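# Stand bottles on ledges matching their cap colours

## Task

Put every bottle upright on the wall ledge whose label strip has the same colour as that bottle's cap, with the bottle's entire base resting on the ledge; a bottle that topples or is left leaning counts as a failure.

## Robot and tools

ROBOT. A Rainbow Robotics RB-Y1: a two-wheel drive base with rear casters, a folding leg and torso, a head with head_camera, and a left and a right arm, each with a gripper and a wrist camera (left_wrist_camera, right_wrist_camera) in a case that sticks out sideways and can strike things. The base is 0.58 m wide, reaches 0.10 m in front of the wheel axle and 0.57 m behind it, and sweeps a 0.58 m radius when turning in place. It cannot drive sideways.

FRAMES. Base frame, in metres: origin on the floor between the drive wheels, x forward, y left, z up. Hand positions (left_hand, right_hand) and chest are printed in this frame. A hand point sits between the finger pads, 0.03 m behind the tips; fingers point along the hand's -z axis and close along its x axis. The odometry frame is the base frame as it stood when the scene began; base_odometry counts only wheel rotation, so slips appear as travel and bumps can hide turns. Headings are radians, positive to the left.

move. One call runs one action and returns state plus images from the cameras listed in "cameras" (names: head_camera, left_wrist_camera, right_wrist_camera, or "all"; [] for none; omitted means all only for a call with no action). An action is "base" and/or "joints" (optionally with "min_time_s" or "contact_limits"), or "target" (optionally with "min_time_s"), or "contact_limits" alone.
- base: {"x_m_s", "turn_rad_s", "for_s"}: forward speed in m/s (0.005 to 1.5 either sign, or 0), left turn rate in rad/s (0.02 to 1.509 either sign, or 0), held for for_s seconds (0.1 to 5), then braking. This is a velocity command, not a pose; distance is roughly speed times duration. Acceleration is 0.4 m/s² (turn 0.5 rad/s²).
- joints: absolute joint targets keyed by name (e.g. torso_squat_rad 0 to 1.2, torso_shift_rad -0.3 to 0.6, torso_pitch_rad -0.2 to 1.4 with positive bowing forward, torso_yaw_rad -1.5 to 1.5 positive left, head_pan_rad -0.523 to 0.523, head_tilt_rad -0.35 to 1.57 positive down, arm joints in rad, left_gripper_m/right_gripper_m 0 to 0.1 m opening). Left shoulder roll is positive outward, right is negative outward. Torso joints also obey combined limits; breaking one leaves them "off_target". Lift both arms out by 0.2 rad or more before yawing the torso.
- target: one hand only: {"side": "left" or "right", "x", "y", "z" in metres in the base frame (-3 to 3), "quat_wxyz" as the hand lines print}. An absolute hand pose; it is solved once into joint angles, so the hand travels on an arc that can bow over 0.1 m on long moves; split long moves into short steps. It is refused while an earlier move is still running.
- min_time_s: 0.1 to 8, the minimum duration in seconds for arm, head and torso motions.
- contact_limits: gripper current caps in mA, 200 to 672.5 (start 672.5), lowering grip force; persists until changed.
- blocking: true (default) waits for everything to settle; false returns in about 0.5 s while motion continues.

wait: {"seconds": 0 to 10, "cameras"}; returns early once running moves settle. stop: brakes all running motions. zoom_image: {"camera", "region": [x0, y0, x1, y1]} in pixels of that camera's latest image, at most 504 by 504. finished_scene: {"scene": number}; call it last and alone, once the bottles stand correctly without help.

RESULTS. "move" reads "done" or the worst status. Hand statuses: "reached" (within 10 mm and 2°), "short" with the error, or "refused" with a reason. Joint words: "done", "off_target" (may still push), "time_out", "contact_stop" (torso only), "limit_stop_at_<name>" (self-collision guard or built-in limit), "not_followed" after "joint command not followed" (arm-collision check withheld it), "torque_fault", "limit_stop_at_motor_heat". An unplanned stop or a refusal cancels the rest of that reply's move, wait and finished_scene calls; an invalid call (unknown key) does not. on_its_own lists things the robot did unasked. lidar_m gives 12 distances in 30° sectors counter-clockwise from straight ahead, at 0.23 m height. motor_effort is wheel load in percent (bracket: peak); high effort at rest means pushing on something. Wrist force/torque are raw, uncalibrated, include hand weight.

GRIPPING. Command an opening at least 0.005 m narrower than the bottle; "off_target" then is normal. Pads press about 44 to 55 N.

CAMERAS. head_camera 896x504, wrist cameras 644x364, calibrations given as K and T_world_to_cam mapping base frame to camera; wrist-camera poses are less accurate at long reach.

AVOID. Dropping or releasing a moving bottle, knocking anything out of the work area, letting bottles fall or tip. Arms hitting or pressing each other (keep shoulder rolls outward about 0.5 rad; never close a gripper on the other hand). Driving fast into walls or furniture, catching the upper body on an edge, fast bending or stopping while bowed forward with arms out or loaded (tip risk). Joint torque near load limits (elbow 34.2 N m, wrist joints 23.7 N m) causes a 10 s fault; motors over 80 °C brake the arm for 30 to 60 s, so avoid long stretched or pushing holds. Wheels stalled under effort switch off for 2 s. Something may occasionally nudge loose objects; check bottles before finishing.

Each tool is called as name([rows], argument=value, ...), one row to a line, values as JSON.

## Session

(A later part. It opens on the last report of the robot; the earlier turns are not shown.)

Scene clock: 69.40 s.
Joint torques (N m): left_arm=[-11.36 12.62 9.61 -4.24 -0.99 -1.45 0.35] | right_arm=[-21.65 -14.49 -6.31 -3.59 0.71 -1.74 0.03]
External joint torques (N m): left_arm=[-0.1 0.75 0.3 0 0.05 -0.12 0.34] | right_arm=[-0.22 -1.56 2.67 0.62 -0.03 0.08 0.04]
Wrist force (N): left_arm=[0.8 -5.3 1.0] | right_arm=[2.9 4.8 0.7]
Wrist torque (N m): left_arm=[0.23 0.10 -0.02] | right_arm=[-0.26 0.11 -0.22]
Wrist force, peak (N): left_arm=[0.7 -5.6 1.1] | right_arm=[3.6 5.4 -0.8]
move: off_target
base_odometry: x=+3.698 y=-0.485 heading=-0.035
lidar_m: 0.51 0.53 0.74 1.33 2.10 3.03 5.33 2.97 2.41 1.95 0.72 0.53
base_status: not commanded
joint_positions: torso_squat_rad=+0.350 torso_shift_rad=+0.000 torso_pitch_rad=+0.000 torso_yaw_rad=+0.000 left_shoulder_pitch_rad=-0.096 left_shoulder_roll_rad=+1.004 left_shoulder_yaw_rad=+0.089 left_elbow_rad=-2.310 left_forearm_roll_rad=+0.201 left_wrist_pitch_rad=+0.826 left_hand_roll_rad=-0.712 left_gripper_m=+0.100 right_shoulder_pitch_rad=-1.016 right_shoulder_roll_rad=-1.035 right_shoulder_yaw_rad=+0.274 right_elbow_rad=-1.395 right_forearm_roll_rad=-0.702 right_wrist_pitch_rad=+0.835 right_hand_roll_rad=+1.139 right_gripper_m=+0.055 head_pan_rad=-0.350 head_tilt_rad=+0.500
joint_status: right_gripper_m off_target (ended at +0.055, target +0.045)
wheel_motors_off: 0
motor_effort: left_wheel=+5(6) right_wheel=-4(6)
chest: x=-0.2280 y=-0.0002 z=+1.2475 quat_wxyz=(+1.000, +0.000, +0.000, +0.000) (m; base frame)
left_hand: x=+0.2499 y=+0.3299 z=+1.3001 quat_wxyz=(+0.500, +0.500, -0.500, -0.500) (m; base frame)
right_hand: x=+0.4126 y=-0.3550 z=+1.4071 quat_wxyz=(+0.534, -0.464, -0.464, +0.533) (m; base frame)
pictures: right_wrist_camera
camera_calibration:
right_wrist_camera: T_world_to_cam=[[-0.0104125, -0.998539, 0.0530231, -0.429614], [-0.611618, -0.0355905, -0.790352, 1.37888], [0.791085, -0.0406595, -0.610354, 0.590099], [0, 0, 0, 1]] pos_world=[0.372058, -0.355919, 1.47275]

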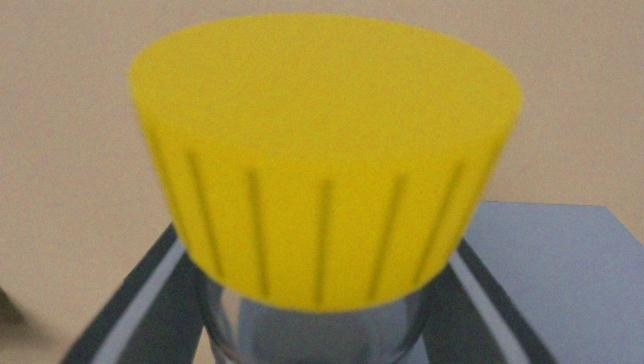

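move(joints={"head_pan_rad": 0.35, "head_tilt_rad": 0.45}, cameras=["head_camera"])

zoom_image(camera="head_camera", region=[0, 150, 448, 402])

Scene clock: 72.30 s.
Joint torques (N m): left_arm=[-11.72 12.62 10.04 -4.34 -1.04 -1.33 0.37] | right_arm=[-21.33 -14.02 -6.2 -3.4 0.71 -1.87 -0.03]
External joint torques (N m): left_arm=[-0.46 0.75 0.73 -0.09 0 0 0.36] | right_arm=[0.1 -1.09 2.78 0.81 -0.03 -0.05 -0.03]
Wrist force (N): left_arm=[1.0 -5.2 0.9] | right_arm=[2.3 4.2 -0.1]
Wrist torque (N m): left_arm=[0.22 0.13 -0.04] | right_arm=[-0.22 0.02 -0.20]
Wrist force, peak (N): left_arm=[0.9 -5.4 1.1] | right_arm=[2.5 5.2 -0.2]
move: done
base_odometry: x=+3.698 y=-0.485 heading=-0.035
lidar_m: 0.50 0.53 0.74 1.34 2.10 3.04 5.33 2.97 2.41 1.95 0.72 0.53
base_status: not commanded
joint_positions: torso_squat_rad=+0.350 torso_shift_rad=+0.000 torso_pitch_rad=+0.000 torso_yaw_rad=+0.000 left_shoulder_pitch_rad=-0.096 left_shoulder_roll_rad=+1.004 left_shoulder_yaw_rad=+0.089 left_elbow_rad=-2.310 left_forearm_roll_rad=+0.201 left_wrist_pitch_rad=+0.826 left_hand_roll_rad=-0.712 left_gripper_m=+0.100 right_shoulder_pitch_rad=-1.016 right_shoulder_roll_rad=-1.035 right_shoulder_yaw_rad=+0.274 right_elbow_rad=-1.395 right_forearm_roll_rad=-0.702 right_wrist_pitch_rad=+0.835 right_hand_roll_rad=+1.139 right_gripper_m=+0.055 head_pan_rad=+0.350 head_tilt_rad=+0.450
joint_status: all done
wheel_motors_off: 0
motor_effort: left_wheel=+5(6) right_wheel=-5(6)
chest: x=-0.2280 y=-0.0002 z=+1.2475 quat_wxyz=(+1.000, +0.000, +0.000, +0.000) (m; base frame)
left_hand: x=+0.2499 y=+0.3299 z=+1.3001 quat_wxyz=(+0.500, +0.500, -0.500, -0.500) (m; base frame)
right_hand: x=+0.4126 y=-0.3550 z=+1.4071 quat_wxyz=(+0.534, -0.464, -0.464, +0.533) (m; base frame)
pictures: head_camera
camera_calibration:
head_camera: T_world_to_cam=[[0.318797, -0.947453, 0.0264856, 0.0318064], [-0.372426, -0.150911, -0.91571, 1.3072], [0.871589, 0.282062, -0.400966, 0.703145], [0, 0, 0, 1]] pos_world=[-0.136158, 0.029076, 1.47811]

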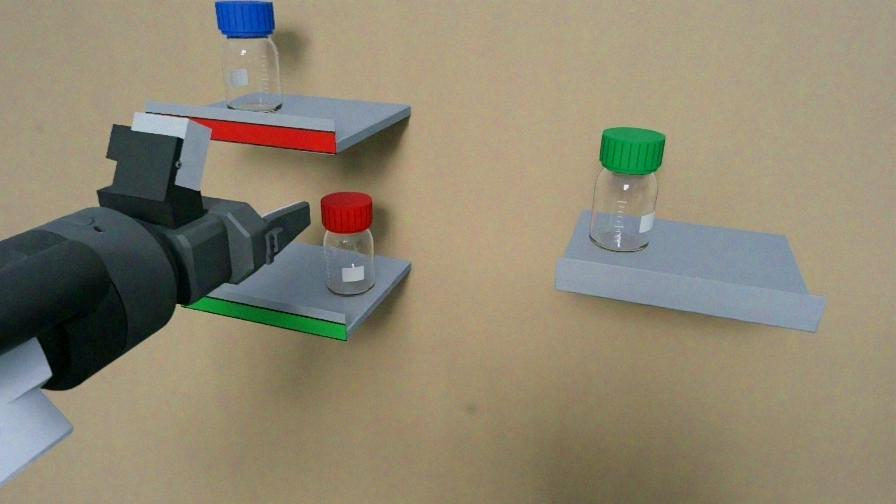

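Scaled by 1.125 from the camera's 896x504 image, which has a finer 1280x720 frame.

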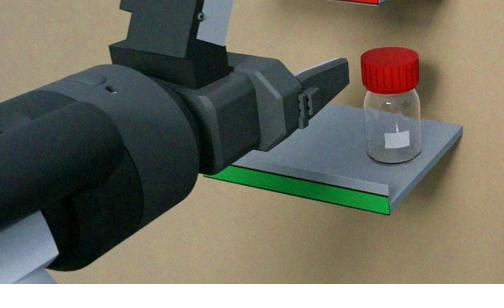

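move(target={"side": "right", "x": 0.413, "y": -0.350, "z": 1.420, "quat_wxyz": [0.5337, -0.4639, -0.4639, 0.5337]})

move(target={"side": "right", "x": 0.405, "y": -0.205, "z": 1.420, "quat_wxyz": [0.5337, -0.4639, -0.4639, 0.5337]}, min_time_s=1.2)

move(joints={"head_pan_rad": -0.3}, cameras=["head_camera", "right_wrist_camera"])

Scene clock: 74.33 s.
Joint torques (N m): left_arm=[-11.71 12.59 9.94 -4.53 -1.02 -1.35 0.45] | right_arm=[-21.41 -14.1 -7.07 -3.84 0.83 -1.78 0]
External joint torques (N m): left_arm=[-0.46 0.72 0.63 -0.28 0.02 -0.02 0.44] | right_arm=[0.17 -1.51 1.74 0.31 0.09 0.05 0.01]
Wrist force (N): left_arm=[0.7 -5.3 1.0] | right_arm=[3.7 5.3 -0.5]
Wrist torque (N m): left_arm=[0.23 0.09 0.00] | right_arm=[-0.15 0.06 -0.21]
Wrist force, peak (N): left_arm=[1.0 -5.7 0.8] | right_arm=[2.8 8.3 -1.0]
move: done
base_odometry: x=+3.698 y=-0.485 heading=-0.035
lidar_m: 0.51 0.53 0.73 1.34 2.10 3.04 5.33 2.97 2.40 1.94 0.72 0.52
base_status: not commanded
joint_positions: torso_squat_rad=+0.350 torso_shift_rad=+0.000 torso_pitch_rad=+0.000 torso_yaw_rad=+0.000 left_shoulder_pitch_rad=-0.096 left_shoulder_roll_rad=+1.004 left_shoulder_yaw_rad=+0.089 left_elbow_rad=-2.310 left_forearm_roll_rad=+0.201 left_wrist_pitch_rad=+0.826 left_hand_roll_rad=-0.712 left_gripper_m=+0.100 right_shoulder_pitch_rad=-1.057 right_shoulder_roll_rad=-1.032 right_shoulder_yaw_rad=+0.280 right_elbow_rad=-1.382 right_forearm_roll_rad=-0.708 right_wrist_pitch_rad=+0.862 right_hand_roll_rad=+1.145 right_gripper_m=+0.055 head_pan_rad=+0.350 head_tilt_rad=+0.450
joint_status: all done
wheel_motors_off: 0
motor_effort: left_wheel=+5(6) right_wheel=-5(6)
chest: x=-0.2280 y=-0.0002 z=+1.2475 quat_wxyz=(+1.000, +0.000, +0.000, +0.000) (m; base frame)
left_hand: x=+0.2500 y=+0.3299 z=+1.3001 quat_wxyz=(+0.500, +0.500, -0.500, -0.500) (m; base frame)
right_hand: x=+0.4125 y=-0.3500 z=+1.4200 quat_wxyz=(+0.533, -0.464, -0.464, +0.533) (m; base frame)
right_hand_status: reached (checked arc, planned for 0.2 s): 0 mm and 0.1 deg off.
pictures: none

Scene clock: 75.87 s.
Joint torques (N m): left_arm=[-11.82 12.96 9.77 -4.44 -0.99 -1.47 0.49] | right_arm=[-23.57 -10.42 -6.99 -3.35 1.45 -1.36 0.04]
External joint torques (N m): left_arm=[-0.57 1.09 0.46 -0.19 0.05 -0.14 0.47] | right_arm=[-0.66 -1.01 1.85 0.19 0.17 0.13 0.05]
Wrist force (N): left_arm=[0.6 -5.1 1.2] | right_arm=[2.3 6.2 -0.8]
Wrist torque (N m): left_arm=[0.19 0.08 -0.03] | right_arm=[-0.27 -0.01 0.00]
Wrist force, peak (N): left_arm=[0.7 -5.3 1.2] | right_arm=[4.0 6.5 -0.9]
move: done
base_odometry: x=+3.698 y=-0.485 heading=-0.035
lidar_m: 0.51 0.53 0.73 1.34 2.10 3.04 5.33 2.97 2.41 1.95 0.72 0.53
base_status: not commanded
joint_positions: torso_squat_rad=+0.350 torso_shift_rad=+0.000 torso_pitch_rad=+0.000 torso_yaw_rad=+0.000 left_shoulder_pitch_rad=-0.096 left_shoulder_roll_rad=+1.004 left_shoulder_yaw_rad=+0.089 left_elbow_rad=-2.310 left_forearm_roll_rad=+0.201 left_wrist_pitch_rad=+0.826 left_hand_roll_rad=-0.712 left_gripper_m=+0.100 right_shoulder_pitch_rad=-1.199 right_shoulder_roll_rad=-0.795 right_shoulder_yaw_rad=+0.425 right_elbow_rad=-1.550 right_forearm_roll_rad=-0.364 right_wrist_pitch_rad=+1.133 right_hand_roll_rad=+0.837 right_gripper_m=+0.055 head_pan_rad=+0.350 head_tilt_rad=+0.450
joint_status: all done
wheel_motors_off: 0
motor_effort: left_wheel=+6(6) right_wheel=-6(6)
chest: x=-0.2280 y=-0.0002 z=+1.2475 quat_wxyz=(+1.000, +0.000, +0.000, +0.000) (m; base frame)
left_hand: x=+0.2500 y=+0.3299 z=+1.3001 quat_wxyz=(+0.500, +0.500, -0.500, -0.500) (m; base frame)
right_hand: x=+0.4050 y=-0.2052 z=+1.4199 quat_wxyz=(+0.534, -0.464, -0.464, +0.534) (m; base frame)
right_hand_status: reached (checked arc, planned for 1.2 s): 0 mm and 0.0 deg off.
pictures: none

Scene clock: 76.97 s.
Joint torques (N m): left_arm=[-11.56 12.56 9.96 -4.54 -0.95 -1.27 0.23] | right_arm=[-23.69 -10.25 -6.84 -3.66 1.47 -1.48 -0.07]
External joint torques (N m): left_arm=[-0.3 0.69 0.65 -0.29 0.09 0.06 0.21] | right_arm=[-0.77 -0.83 2 -0.12 0.19 0.01 -0.06]
Wrist force (N): left_arm=[0.9 -5.4 1.3] | right_arm=[3.5 6.8 -0.4]
Wrist torque (N m): left_arm=[0.23 0.11 -0.03] | right_arm=[-0.36 0.10 -0.01]
Wrist force, peak (N): left_arm=[0.9 -5.5 1.1] | right_arm=[3.5 6.8 -0.4]
move: done
base_odometry: x=+3.698 y=-0.485 heading=-0.035
lidar_m: 0.50 0.53 0.73 1.34 2.11 3.04 5.33 2.97 2.41 1.94 0.73 0.52
base_status: not commanded
joint_positions: torso_squat_rad=+0.350 torso_shift_rad=+0.000 torso_pitch_rad=+0.000 torso_yaw_rad=+0.000 left_shoulder_pitch_rad=-0.096 left_shoulder_roll_rad=+1.004 left_shoulder_yaw_rad=+0.089 left_elbow_rad=-2.310 left_forearm_roll_rad=+0.201 left_wrist_pitch_rad=+0.826 left_hand_roll_rad=-0.712 left_gripper_m=+0.100 right_shoulder_pitch_rad=-1.199 right_shoulder_roll_rad=-0.795 right_shoulder_yaw_rad=+0.425 right_elbow_rad=-1.550 right_forearm_roll_rad=-0.364 right_wrist_pitch_rad=+1.133 right_hand_roll_rad=+0.837 right_gripper_m=+0.055 head_pan_rad=-0.300 head_tilt_rad=+0.450
joint_status: all done
wheel_motors_off: 0
motor_effort: left_wheel=+6(6) right_wheel=-4(6)
chest: x=-0.2280 y=-0.0002 z=+1.2475 quat_wxyz=(+1.000, +0.000, +0.000, +0.000) (m; base frame)
left_hand: x=+0.2500 y=+0.3299 z=+1.3001 quat_wxyz=(+0.500, +0.500, -0.500, -0.500) (m; base frame)
right_hand: x=+0.4050 y=-0.2052 z=+1.4199 quat_wxyz=(+0.534, -0.464, -0.464, +0.534) (m; base frame)
pictures: head_camera, right_wrist_camera
camera_calibration:
head_camera: T_world_to_cam=[[-0.319515, -0.947211, 0.0264647, -0.0997638], [-0.38819, 0.105365, -0.915536, 1.30384], [0.864418, -0.302801, -0.401364, 0.702013], [0, 0, 0, 1]] pos_world=[-0.132573, -0.019306, 1.47811]
right_wrist_camera: T_world_to_cam=[[-0.00963394, -0.998549, 0.0529872, -0.281022], [-0.612455, -0.0359951, -0.789685, 1.38891], [0.790447, -0.0400601, -0.61122, 0.611655], [0, 0, 0, 1]] pos_world=[0.364457, -0.206117, 1.48555]

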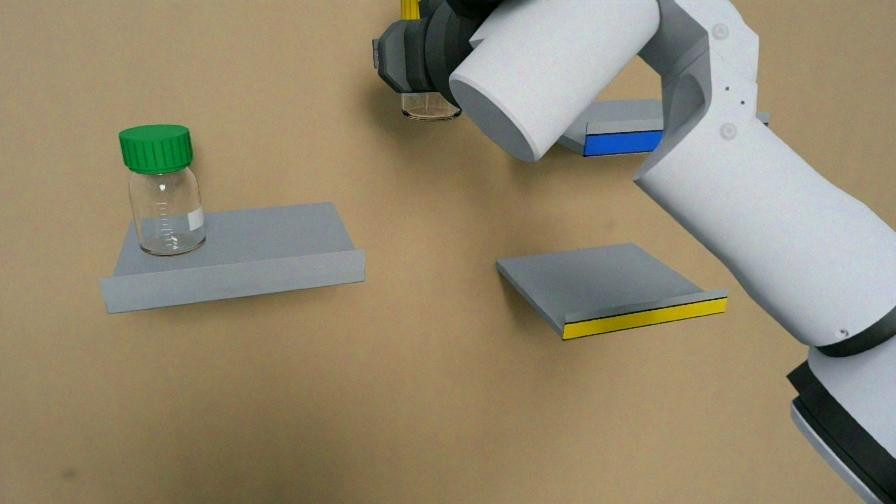

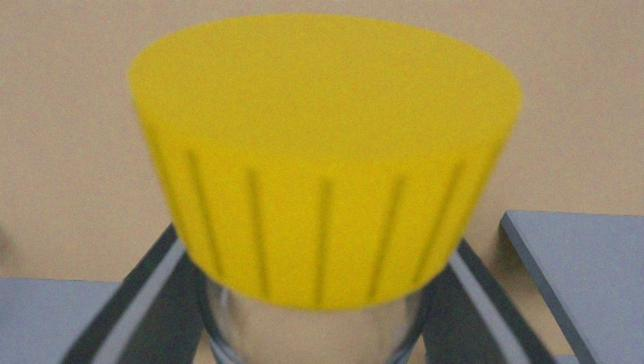

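move(target={"side": "right", "x": 0.405, "y": -0.205, "z": 1.32, "quat_wxyz": [0.5337, -0.4639, -0.4639, 0.5337]})

move(target={"side": "right", "x": 0.405, "y": -0.205, "z": 1.235, "quat_wxyz": [0.5337, -0.4639, -0.4639, 0.5337]}, cameras=["head_camera", "right_wrist_camera"])

Scene clock: 78.33 s.
Joint torques (N m): left_arm=[-11.78 12.31 9.96 -4.34 -1 -1.42 0.34] | right_arm=[-22.56 -10.71 -8.46 -4.52 1.56 -1.41 0.13]
External joint torques (N m): left_arm=[-0.53 0.44 0.65 -0.09 0.04 -0.09 0.33] | right_arm=[-0.41 -1.28 1.13 0.02 0.19 -0.12 0.14]
Wrist force (N): left_arm=[1.0 -5.2 1.1] | right_arm=[3.1 6.5 -0.9]
Wrist torque (N m): left_arm=[0.22 0.13 -0.04] | right_arm=[-0.28 0.12 -0.05]
Wrist force, peak (N): left_arm=[0.8 -5.6 1.0] | right_arm=[2.7 8.8 -0.4]
move: done
base_odometry: x=+3.698 y=-0.485 heading=-0.035
lidar_m: 0.51 0.53 0.73 1.34 2.11 3.03 5.33 2.97 2.41 1.95 0.72 0.53
base_status: not commanded
joint_positions: torso_squat_rad=+0.350 torso_shift_rad=+0.000 torso_pitch_rad=+0.000 torso_yaw_rad=+0.000 left_shoulder_pitch_rad=-0.096 left_shoulder_roll_rad=+1.004 left_shoulder_yaw_rad=+0.089 left_elbow_rad=-2.310 left_forearm_roll_rad=+0.201 left_wrist_pitch_rad=+0.826 left_hand_roll_rad=-0.712 left_gripper_m=+0.100 right_shoulder_pitch_rad=-0.956 right_shoulder_roll_rad=-0.765 right_shoulder_yaw_rad=+0.476 right_elbow_rad=-1.656 right_forearm_roll_rad=-0.170 right_wrist_pitch_rad=+1.016 right_hand_roll_rad=+0.698 right_gripper_m=+0.055 head_pan_rad=-0.300 head_tilt_rad=+0.450
joint_status: all done
wheel_motors_off: 0
motor_effort: left_wheel=+6(6) right_wheel=-5(6)
chest: x=-0.2280 y=-0.0003 z=+1.2475 quat_wxyz=(+1.000, +0.000, +0.000, +0.000) (m; base frame)
left_hand: x=+0.2500 y=+0.3299 z=+1.3001 quat_wxyz=(+0.500, +0.500, -0.500, -0.500) (m; base frame)
right_hand: x=+0.4050 y=-0.2051 z=+1.3198 quat_wxyz=(+0.534, -0.464, -0.464, +0.534) (m; base frame)
right_hand_status: reached (checked arc, planned for 0.6 s): 0 mm and 0.0 deg off.
pictures: none

Scene clock: 79.33 s.
Joint torques (N m): left_arm=[-11.79 12.72 9.76 -4.45 -1.11 -1.36 0.2] | right_arm=[-21.95 -10.15 -8.56 -5.84 1.32 -1.13 0.09]
External joint torques (N m): left_arm=[-0.53 0.85 0.45 -0.2 -0.07 -0.02 0.19] | right_arm=[-0.53 -1.24 0.85 -0.01 -0.02 -0.02 0.1]
Wrist force (N): left_arm=[0.7 -5.2 1.1] | right_arm=[2.9 6.2 -1.0]
Wrist torque (N m): left_arm=[0.20 0.10 -0.03] | right_arm=[-0.23 0.00 -0.01]
Wrist force, peak (N): left_arm=[0.9 -5.6 0.9] | right_arm=[4.4 8.4 -0.8]
move: done
base_odometry: x=+3.698 y=-0.485 heading=-0.035
lidar_m: 0.51 0.53 0.74 1.34 2.11 3.04 5.34 2.97 2.41 1.94 0.72 0.52
base_status: not commanded
joint_positions: torso_squat_rad=+0.350 torso_shift_rad=+0.000 torso_pitch_rad=+0.000 torso_yaw_rad=+0.000 left_shoulder_pitch_rad=-0.096 left_shoulder_roll_rad=+1.004 left_shoulder_yaw_rad=+0.089 left_elbow_rad=-2.310 left_forearm_roll_rad=+0.201 left_wrist_pitch_rad=+0.826 left_hand_roll_rad=-0.712 left_gripper_m=+0.100 right_shoulder_pitch_rad=-0.783 right_shoulder_roll_rad=-0.700 right_shoulder_yaw_rad=+0.520 right_elbow_rad=-1.635 right_forearm_roll_rad=+0.036 right_wrist_pitch_rad=+0.880 right_hand_roll_rad=+0.589 right_gripper_m=+0.055 head_pan_rad=-0.300 head_tilt_rad=+0.450
joint_status: all done
wheel_motors_off: 0
motor_effort: left_wheel=+5(6) right_wheel=-4(6)
chest: x=-0.2280 y=-0.0002 z=+1.2475 quat_wxyz=(+1.000, +0.000, +0.000, +0.000) (m; base frame)
left_hand: x=+0.2500 y=+0.3299 z=+1.3001 quat_wxyz=(+0.500, +0.500, -0.500, -0.500) (m; base frame)
right_hand: x=+0.4049 y=-0.2051 z=+1.2348 quat_wxyz=(+0.534, -0.464, -0.464, +0.534) (m; base frame)
right_hand_status: reached (checked arc, planned for 0.5 s): 0 mm and 0.0 deg off.
pictures: head_camera, right_wrist_camera
camera_calibration:
head_camera: T_world_to_cam=[[-0.319515, -0.947211, 0.0264647, -0.0997638], [-0.38819, 0.105365, -0.915536, 1.30384], [0.864418, -0.302801, -0.401364, 0.702013], [0, 0, 0, 1]] pos_world=[-0.132573, -0.019306, 1.47811]
right_wrist_camera: T_world_to_cam=[[-0.00959039, -0.99853, 0.0533494, -0.271598], [-0.612794, -0.0362909, -0.789409, 1.24245], [0.790185, -0.0402629, -0.611545, 0.499], [0, 0, 0, 1]] pos_world=[0.364456, -0.206018, 1.30045]

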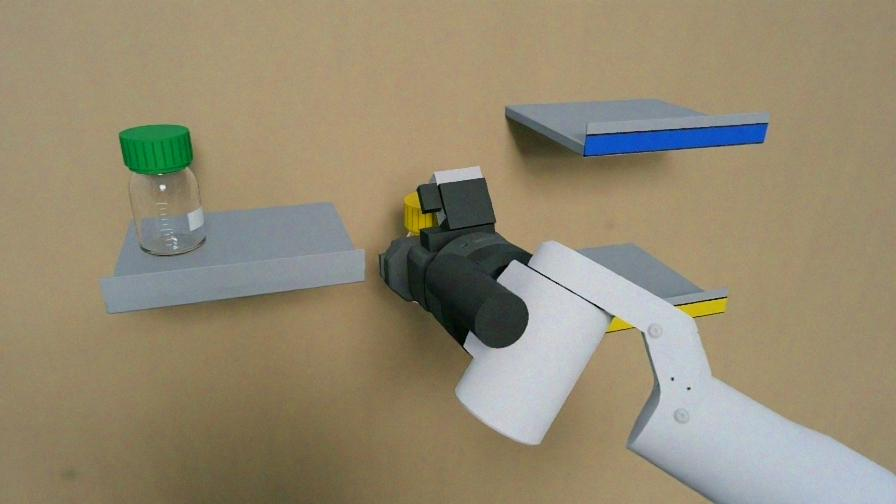

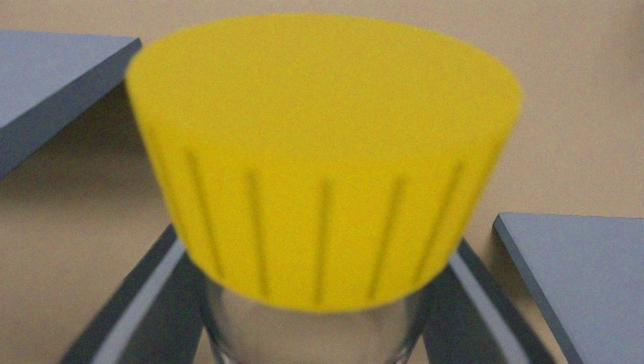

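move(target={"side": "right", "x": 0.405, "y": -0.28, "z": 1.229, "quat_wxyz": [0.5337, -0.4639, -0.4639, 0.5337]})

move(target={"side": "right", "x": 0.405, "y": -0.37, "z": 1.229, "quat_wxyz": [0.5337, -0.4639, -0.4639, 0.5337]}, cameras=["head_camera", "right_wrist_camera"])

Scene clock: 80.93 s.
Joint torques (N m): left_arm=[-11.82 12.39 9.92 -4.49 -1.2 -1.36 0.47] | right_arm=[-20.45 -12.24 -9.99 -5.25 1.18 -1.36 -0.01]
External joint torques (N m): left_arm=[-0.56 0.52 0.61 -0.24 -0.16 -0.03 0.45] | right_arm=[0 -0.71 0.18 0.07 0.05 -0.21 0]
Wrist force (N): left_arm=[0.9 -5.1 1.1] | right_arm=[3.7 6.1 -0.7]
Wrist torque (N m): left_arm=[0.20 0.11 -0.04] | right_arm=[-0.26 0.10 -0.22]
Wrist force, peak (N): left_arm=[0.8 -5.5 0.9] | right_arm=[5.1 6.9 -0.3]
move: done
base_odometry: x=+3.698 y=-0.485 heading=-0.035
lidar_m: 0.50 0.53 0.74 1.33 2.11 3.04 5.33 2.97 2.41 1.94 0.72 0.53
base_status: not commanded
joint_positions: torso_squat_rad=+0.350 torso_shift_rad=+0.000 torso_pitch_rad=+0.000 torso_yaw_rad=+0.000 left_shoulder_pitch_rad=-0.096 left_shoulder_roll_rad=+1.004 left_shoulder_yaw_rad=+0.089 left_elbow_rad=-2.310 left_forearm_roll_rad=+0.201 left_wrist_pitch_rad=+0.826 left_hand_roll_rad=-0.712 left_gripper_m=+0.100 right_shoulder_pitch_rad=-0.696 right_shoulder_roll_rad=-0.861 right_shoulder_yaw_rad=+0.466 right_elbow_rad=-1.608 right_forearm_roll_rad=-0.082 right_wrist_pitch_rad=+0.708 right_hand_roll_rad=+0.608 right_gripper_m=+0.055 head_pan_rad=-0.300 head_tilt_rad=+0.450
joint_status: all done
wheel_motors_off: 0
motor_effort: left_wheel=+6(6) right_wheel=-5(6)
chest: x=-0.2280 y=-0.0002 z=+1.2475 quat_wxyz=(+1.000, +0.000, +0.000, +0.000) (m; base frame)
left_hand: x=+0.2500 y=+0.3299 z=+1.3001 quat_wxyz=(+0.500, +0.500, -0.500, -0.500) (m; base frame)
right_hand: x=+0.4047 y=-0.2802 z=+1.2292 quat_wxyz=(+0.534, -0.465, -0.464, +0.533) (m; base frame)
right_hand_status: reached (checked arc, planned for 0.5 s): 0 mm and 0.2 deg off.
pictures: none

Scene clock: 82.07 s.
Joint torques (N m): left_arm=[-11.8 12.52 9.96 -4.44 -1.07 -1.42 0.29] | right_arm=[-19.08 -15.65 -10.05 -4.33 1.01 -1.38 0]
External joint torques (N m): left_arm=[-0.54 0.65 0.65 -0.19 -0.03 -0.09 0.28] | right_arm=[0.47 -0.87 0.87 -0.15 0.24 -0.14 0.01]
Wrist force (N): left_arm=[0.9 -5.3 0.9] | right_arm=[2.8 6.1 -0.3]
Wrist torque (N m): left_arm=[0.22 0.10 -0.04] | right_arm=[-0.27 0.06 -0.17]
Wrist force, peak (N): left_arm=[0.8 -5.5 1.0] | right_arm=[3.2 7.5 -1.1]
move: done
base_odometry: x=+3.698 y=-0.485 heading=-0.035
lidar_m: 0.51 0.53 0.73 1.34 2.10 3.03 5.33 2.97 2.41 1.95 0.73 0.53
base_status: not commanded
joint_positions: torso_squat_rad=+0.350 torso_shift_rad=+0.000 torso_pitch_rad=+0.000 torso_yaw_rad=+0.000 left_shoulder_pitch_rad=-0.096 left_shoulder_roll_rad=+1.004 left_shoulder_yaw_rad=+0.089 left_elbow_rad=-2.310 left_forearm_roll_rad=+0.201 left_wrist_pitch_rad=+0.826 left_hand_roll_rad=-0.712 left_gripper_m=+0.100 right_shoulder_pitch_rad=-0.651 right_shoulder_roll_rad=-1.049 right_shoulder_yaw_rad=+0.461 right_elbow_rad=-1.470 right_forearm_roll_rad=-0.282 right_wrist_pitch_rad=+0.454 right_hand_roll_rad=+0.664 right_gripper_m=+0.055 head_pan_rad=-0.300 head_tilt_rad=+0.450
joint_status: all done
wheel_motors_off: 0
motor_effort: left_wheel=+6(6) right_wheel=-5(6)
chest: x=-0.2280 y=-0.0002 z=+1.2475 quat_wxyz=(+1.000, +0.000, +0.000, +0.000) (m; base frame)
left_hand: x=+0.2499 y=+0.3299 z=+1.3001 quat_wxyz=(+0.500, +0.500, -0.500, -0.500) (m; base frame)
right_hand: x=+0.4049 y=-0.3703 z=+1.2290 quat_wxyz=(+0.534, -0.464, -0.464, +0.533) (m; base frame)
right_hand_status: reached (checked arc, planned for 0.5 s): 0 mm and 0.1 deg off.
pictures: head_camera, right_wrist_camera
camera_calibration:
head_camera: T_world_to_cam=[[-0.319515, -0.947211, 0.0264647, -0.0996691], [-0.38819, 0.105365, -0.915536, 1.30382], [0.864418, -0.302801, -0.401364, 0.702043], [0, 0, 0, 1]] pos_world=[-0.132573, -0.019206, 1.47811]
right_wrist_camera: T_world_to_cam=[[-0.0111003, -0.99851, 0.0534309, -0.435699], [-0.611751, -0.0354862, -0.790254, 1.23277], [0.790972, -0.0414585, -0.610446, 0.486812], [0, 0, 0, 1]] pos_world=[0.364256, -0.371121, 1.29465]

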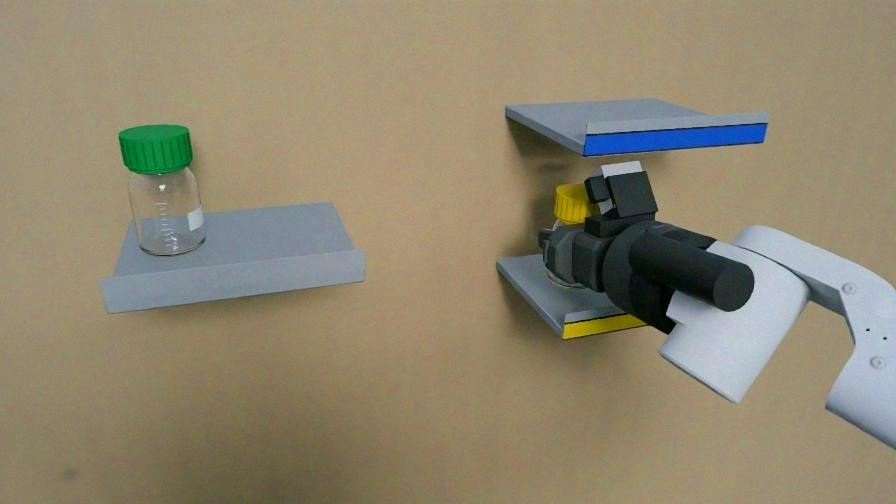

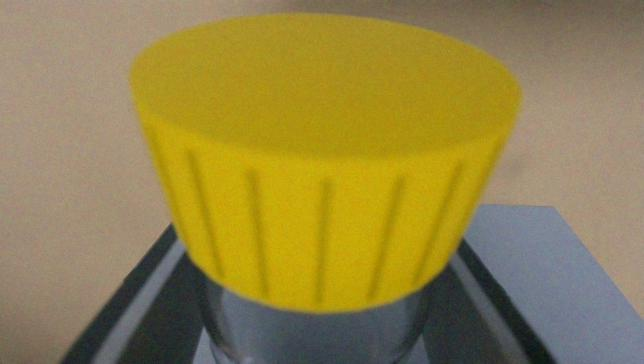

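move(target={"side": "right", "x": 0.405, "y": -0.37, "z": 1.2212, "quat_wxyz": [0.5337, -0.4639, -0.4639, 0.5337]}, min_time_s=0.5)

move(joints={"right_gripper_m": 0.09}, cameras=["head_camera", "right_wrist_camera"])

Scene clock: 83.87 s.
Joint torques (N m): left_arm=[-11.5 12.66 10.27 -4.46 -1 -1.28 0.33] | right_arm=[-17.66 -15.3 -12.39 -3.85 0.98 -1.5 -0.25]
External joint torques (N m): left_arm=[-0.24 0.79 0.96 -0.21 0.04 0.05 0.31] | right_arm=[1.87 -0.55 -1.54 0.49 0.23 -0.27 -0.25]
Wrist force (N): left_arm=[1.2 -5.5 1.2] | right_arm=[3.1 6.3 -0.5]
Wrist torque (N m): left_arm=[0.26 0.14 -0.04] | right_arm=[-0.25 0.07 -0.03]
Wrist force, peak (N): left_arm=[1.2 -5.5 1.2] | right_arm=[3.3 7.0 -0.3]
move: done
base_odometry: x=+3.698 y=-0.485 heading=-0.035
lidar_m: 0.51 0.53 0.73 1.34 2.10 3.03 5.33 2.97 2.41 1.95 0.72 0.53
base_status: not commanded
joint_positions: torso_squat_rad=+0.350 torso_shift_rad=+0.000 torso_pitch_rad=+0.000 torso_yaw_rad=+0.000 left_shoulder_pitch_rad=-0.096 left_shoulder_roll_rad=+1.004 left_shoulder_yaw_rad=+0.089 left_elbow_rad=-2.310 left_forearm_roll_rad=+0.201 left_wrist_pitch_rad=+0.826 left_hand_roll_rad=-0.712 left_gripper_m=+0.100 right_shoulder_pitch_rad=-0.638 right_shoulder_roll_rad=-1.035 right_shoulder_yaw_rad=+0.458 right_elbow_rad=-1.462 right_forearm_roll_rad=-0.265 right_wrist_pitch_rad=+0.441 right_hand_roll_rad=+0.662 right_gripper_m=+0.055 head_pan_rad=-0.300 head_tilt_rad=+0.450
joint_status: all done
wheel_motors_off: 0
motor_effort: left_wheel=+6(6) right_wheel=-5(6)
chest: x=-0.2280 y=-0.0002 z=+1.2475 quat_wxyz=(+1.000, +0.000, +0.000, +0.000) (m; base frame)
left_hand: x=+0.2499 y=+0.3299 z=+1.3001 quat_wxyz=(+0.500, +0.500, -0.500, -0.500) (m; base frame)
right_hand: x=+0.4049 y=-0.3699 z=+1.2211 quat_wxyz=(+0.534, -0.464, -0.464, +0.534) (m; base frame)
right_hand_status: reached (checked arc, planned for 0.5 s): 0 mm and 0.1 deg off.
pictures: none

Scene clock: 84.73 s.
Joint torques (N m): left_arm=[-11.97 12.44 9.83 -4.35 -0.9 -1.5 0.5] | right_arm=[-18.12 -15.35 -10.7 -3.74 0.76 -1.23 -0.17]
External joint torques (N m): left_arm=[-0.72 0.57 0.52 -0.1 0.15 -0.17 0.49] | right_arm=[1.41 -0.59 0.15 0.6 0.01 0.01 -0.16]
Wrist force (N): left_arm=[0.7 -5.1 1.1] | right_arm=[2.3 4.6 0.7]
Wrist torque (N m): left_arm=[0.19 0.08 -0.03] | right_arm=[-0.23 -0.01 0.01]
Wrist force, peak (N): left_arm=[0.6 -5.6 1.3] | right_arm=[2.6 6.2 -0.2]
move: done
base_odometry: x=+3.698 y=-0.485 heading=-0.035
lidar_m: 0.50 0.53 0.73 1.34 2.10 3.04 5.33 2.97 2.41 1.95 0.72 0.53
base_status: not commanded
joint_positions: torso_squat_rad=+0.350 torso_shift_rad=+0.000 torso_pitch_rad=+0.000 torso_yaw_rad=+0.000 left_shoulder_pitch_rad=-0.096 left_shoulder_roll_rad=+1.004 left_shoulder_yaw_rad=+0.089 left_elbow_rad=-2.310 left_forearm_roll_rad=+0.201 left_wrist_pitch_rad=+0.826 left_hand_roll_rad=-0.712 left_gripper_m=+0.100 right_shoulder_pitch_rad=-0.638 right_shoulder_roll_rad=-1.035 right_shoulder_yaw_rad=+0.458 right_elbow_rad=-1.462 right_forearm_roll_rad=-0.265 right_wrist_pitch_rad=+0.441 right_hand_roll_rad=+0.662 right_gripper_m=+0.090 head_pan_rad=-0.300 head_tilt_rad=+0.450
joint_status: all done
wheel_motors_off: 0
motor_effort: left_wheel=+5(6) right_wheel=-6(6)
chest: x=-0.2280 y=-0.0002 z=+1.2475 quat_wxyz=(+1.000, +0.000, +0.000, +0.000) (m; base frame)
left_hand: x=+0.2499 y=+0.3299 z=+1.3001 quat_wxyz=(+0.500, +0.500, -0.500, -0.500) (m; base frame)
right_hand: x=+0.4049 y=-0.3700 z=+1.2212 quat_wxyz=(+0.534, -0.464, -0.464, +0.534) (m; base frame)
pictures: head_camera, right_wrist_camera
camera_calibration:
head_camera: T_world_to_cam=[[-0.319515, -0.947211, 0.0264647, -0.0996691], [-0.38819, 0.105365, -0.915536, 1.30382], [0.864418, -0.302801, -0.401364, 0.702043], [0, 0, 0, 1]] pos_world=[-0.132573, -0.019206, 1.47811]
right_wrist_camera: T_world_to_cam=[[-0.00920016, -0.998515, 0.0536858, -0.436006], [-0.612855, -0.0367925, -0.789339, 1.22549], [0.790142, -0.0401636, -0.611606, 0.484319], [0, 0, 0, 1]] pos_world=[0.364357, -0.370818, 1.28695]

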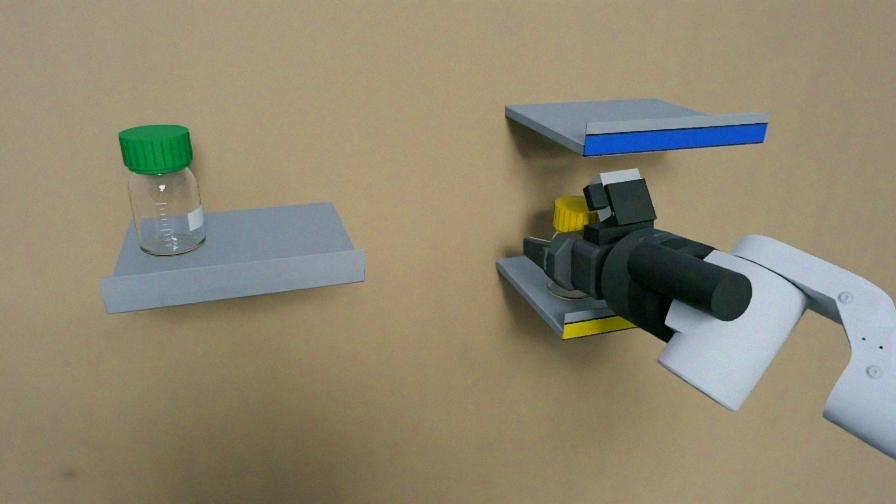

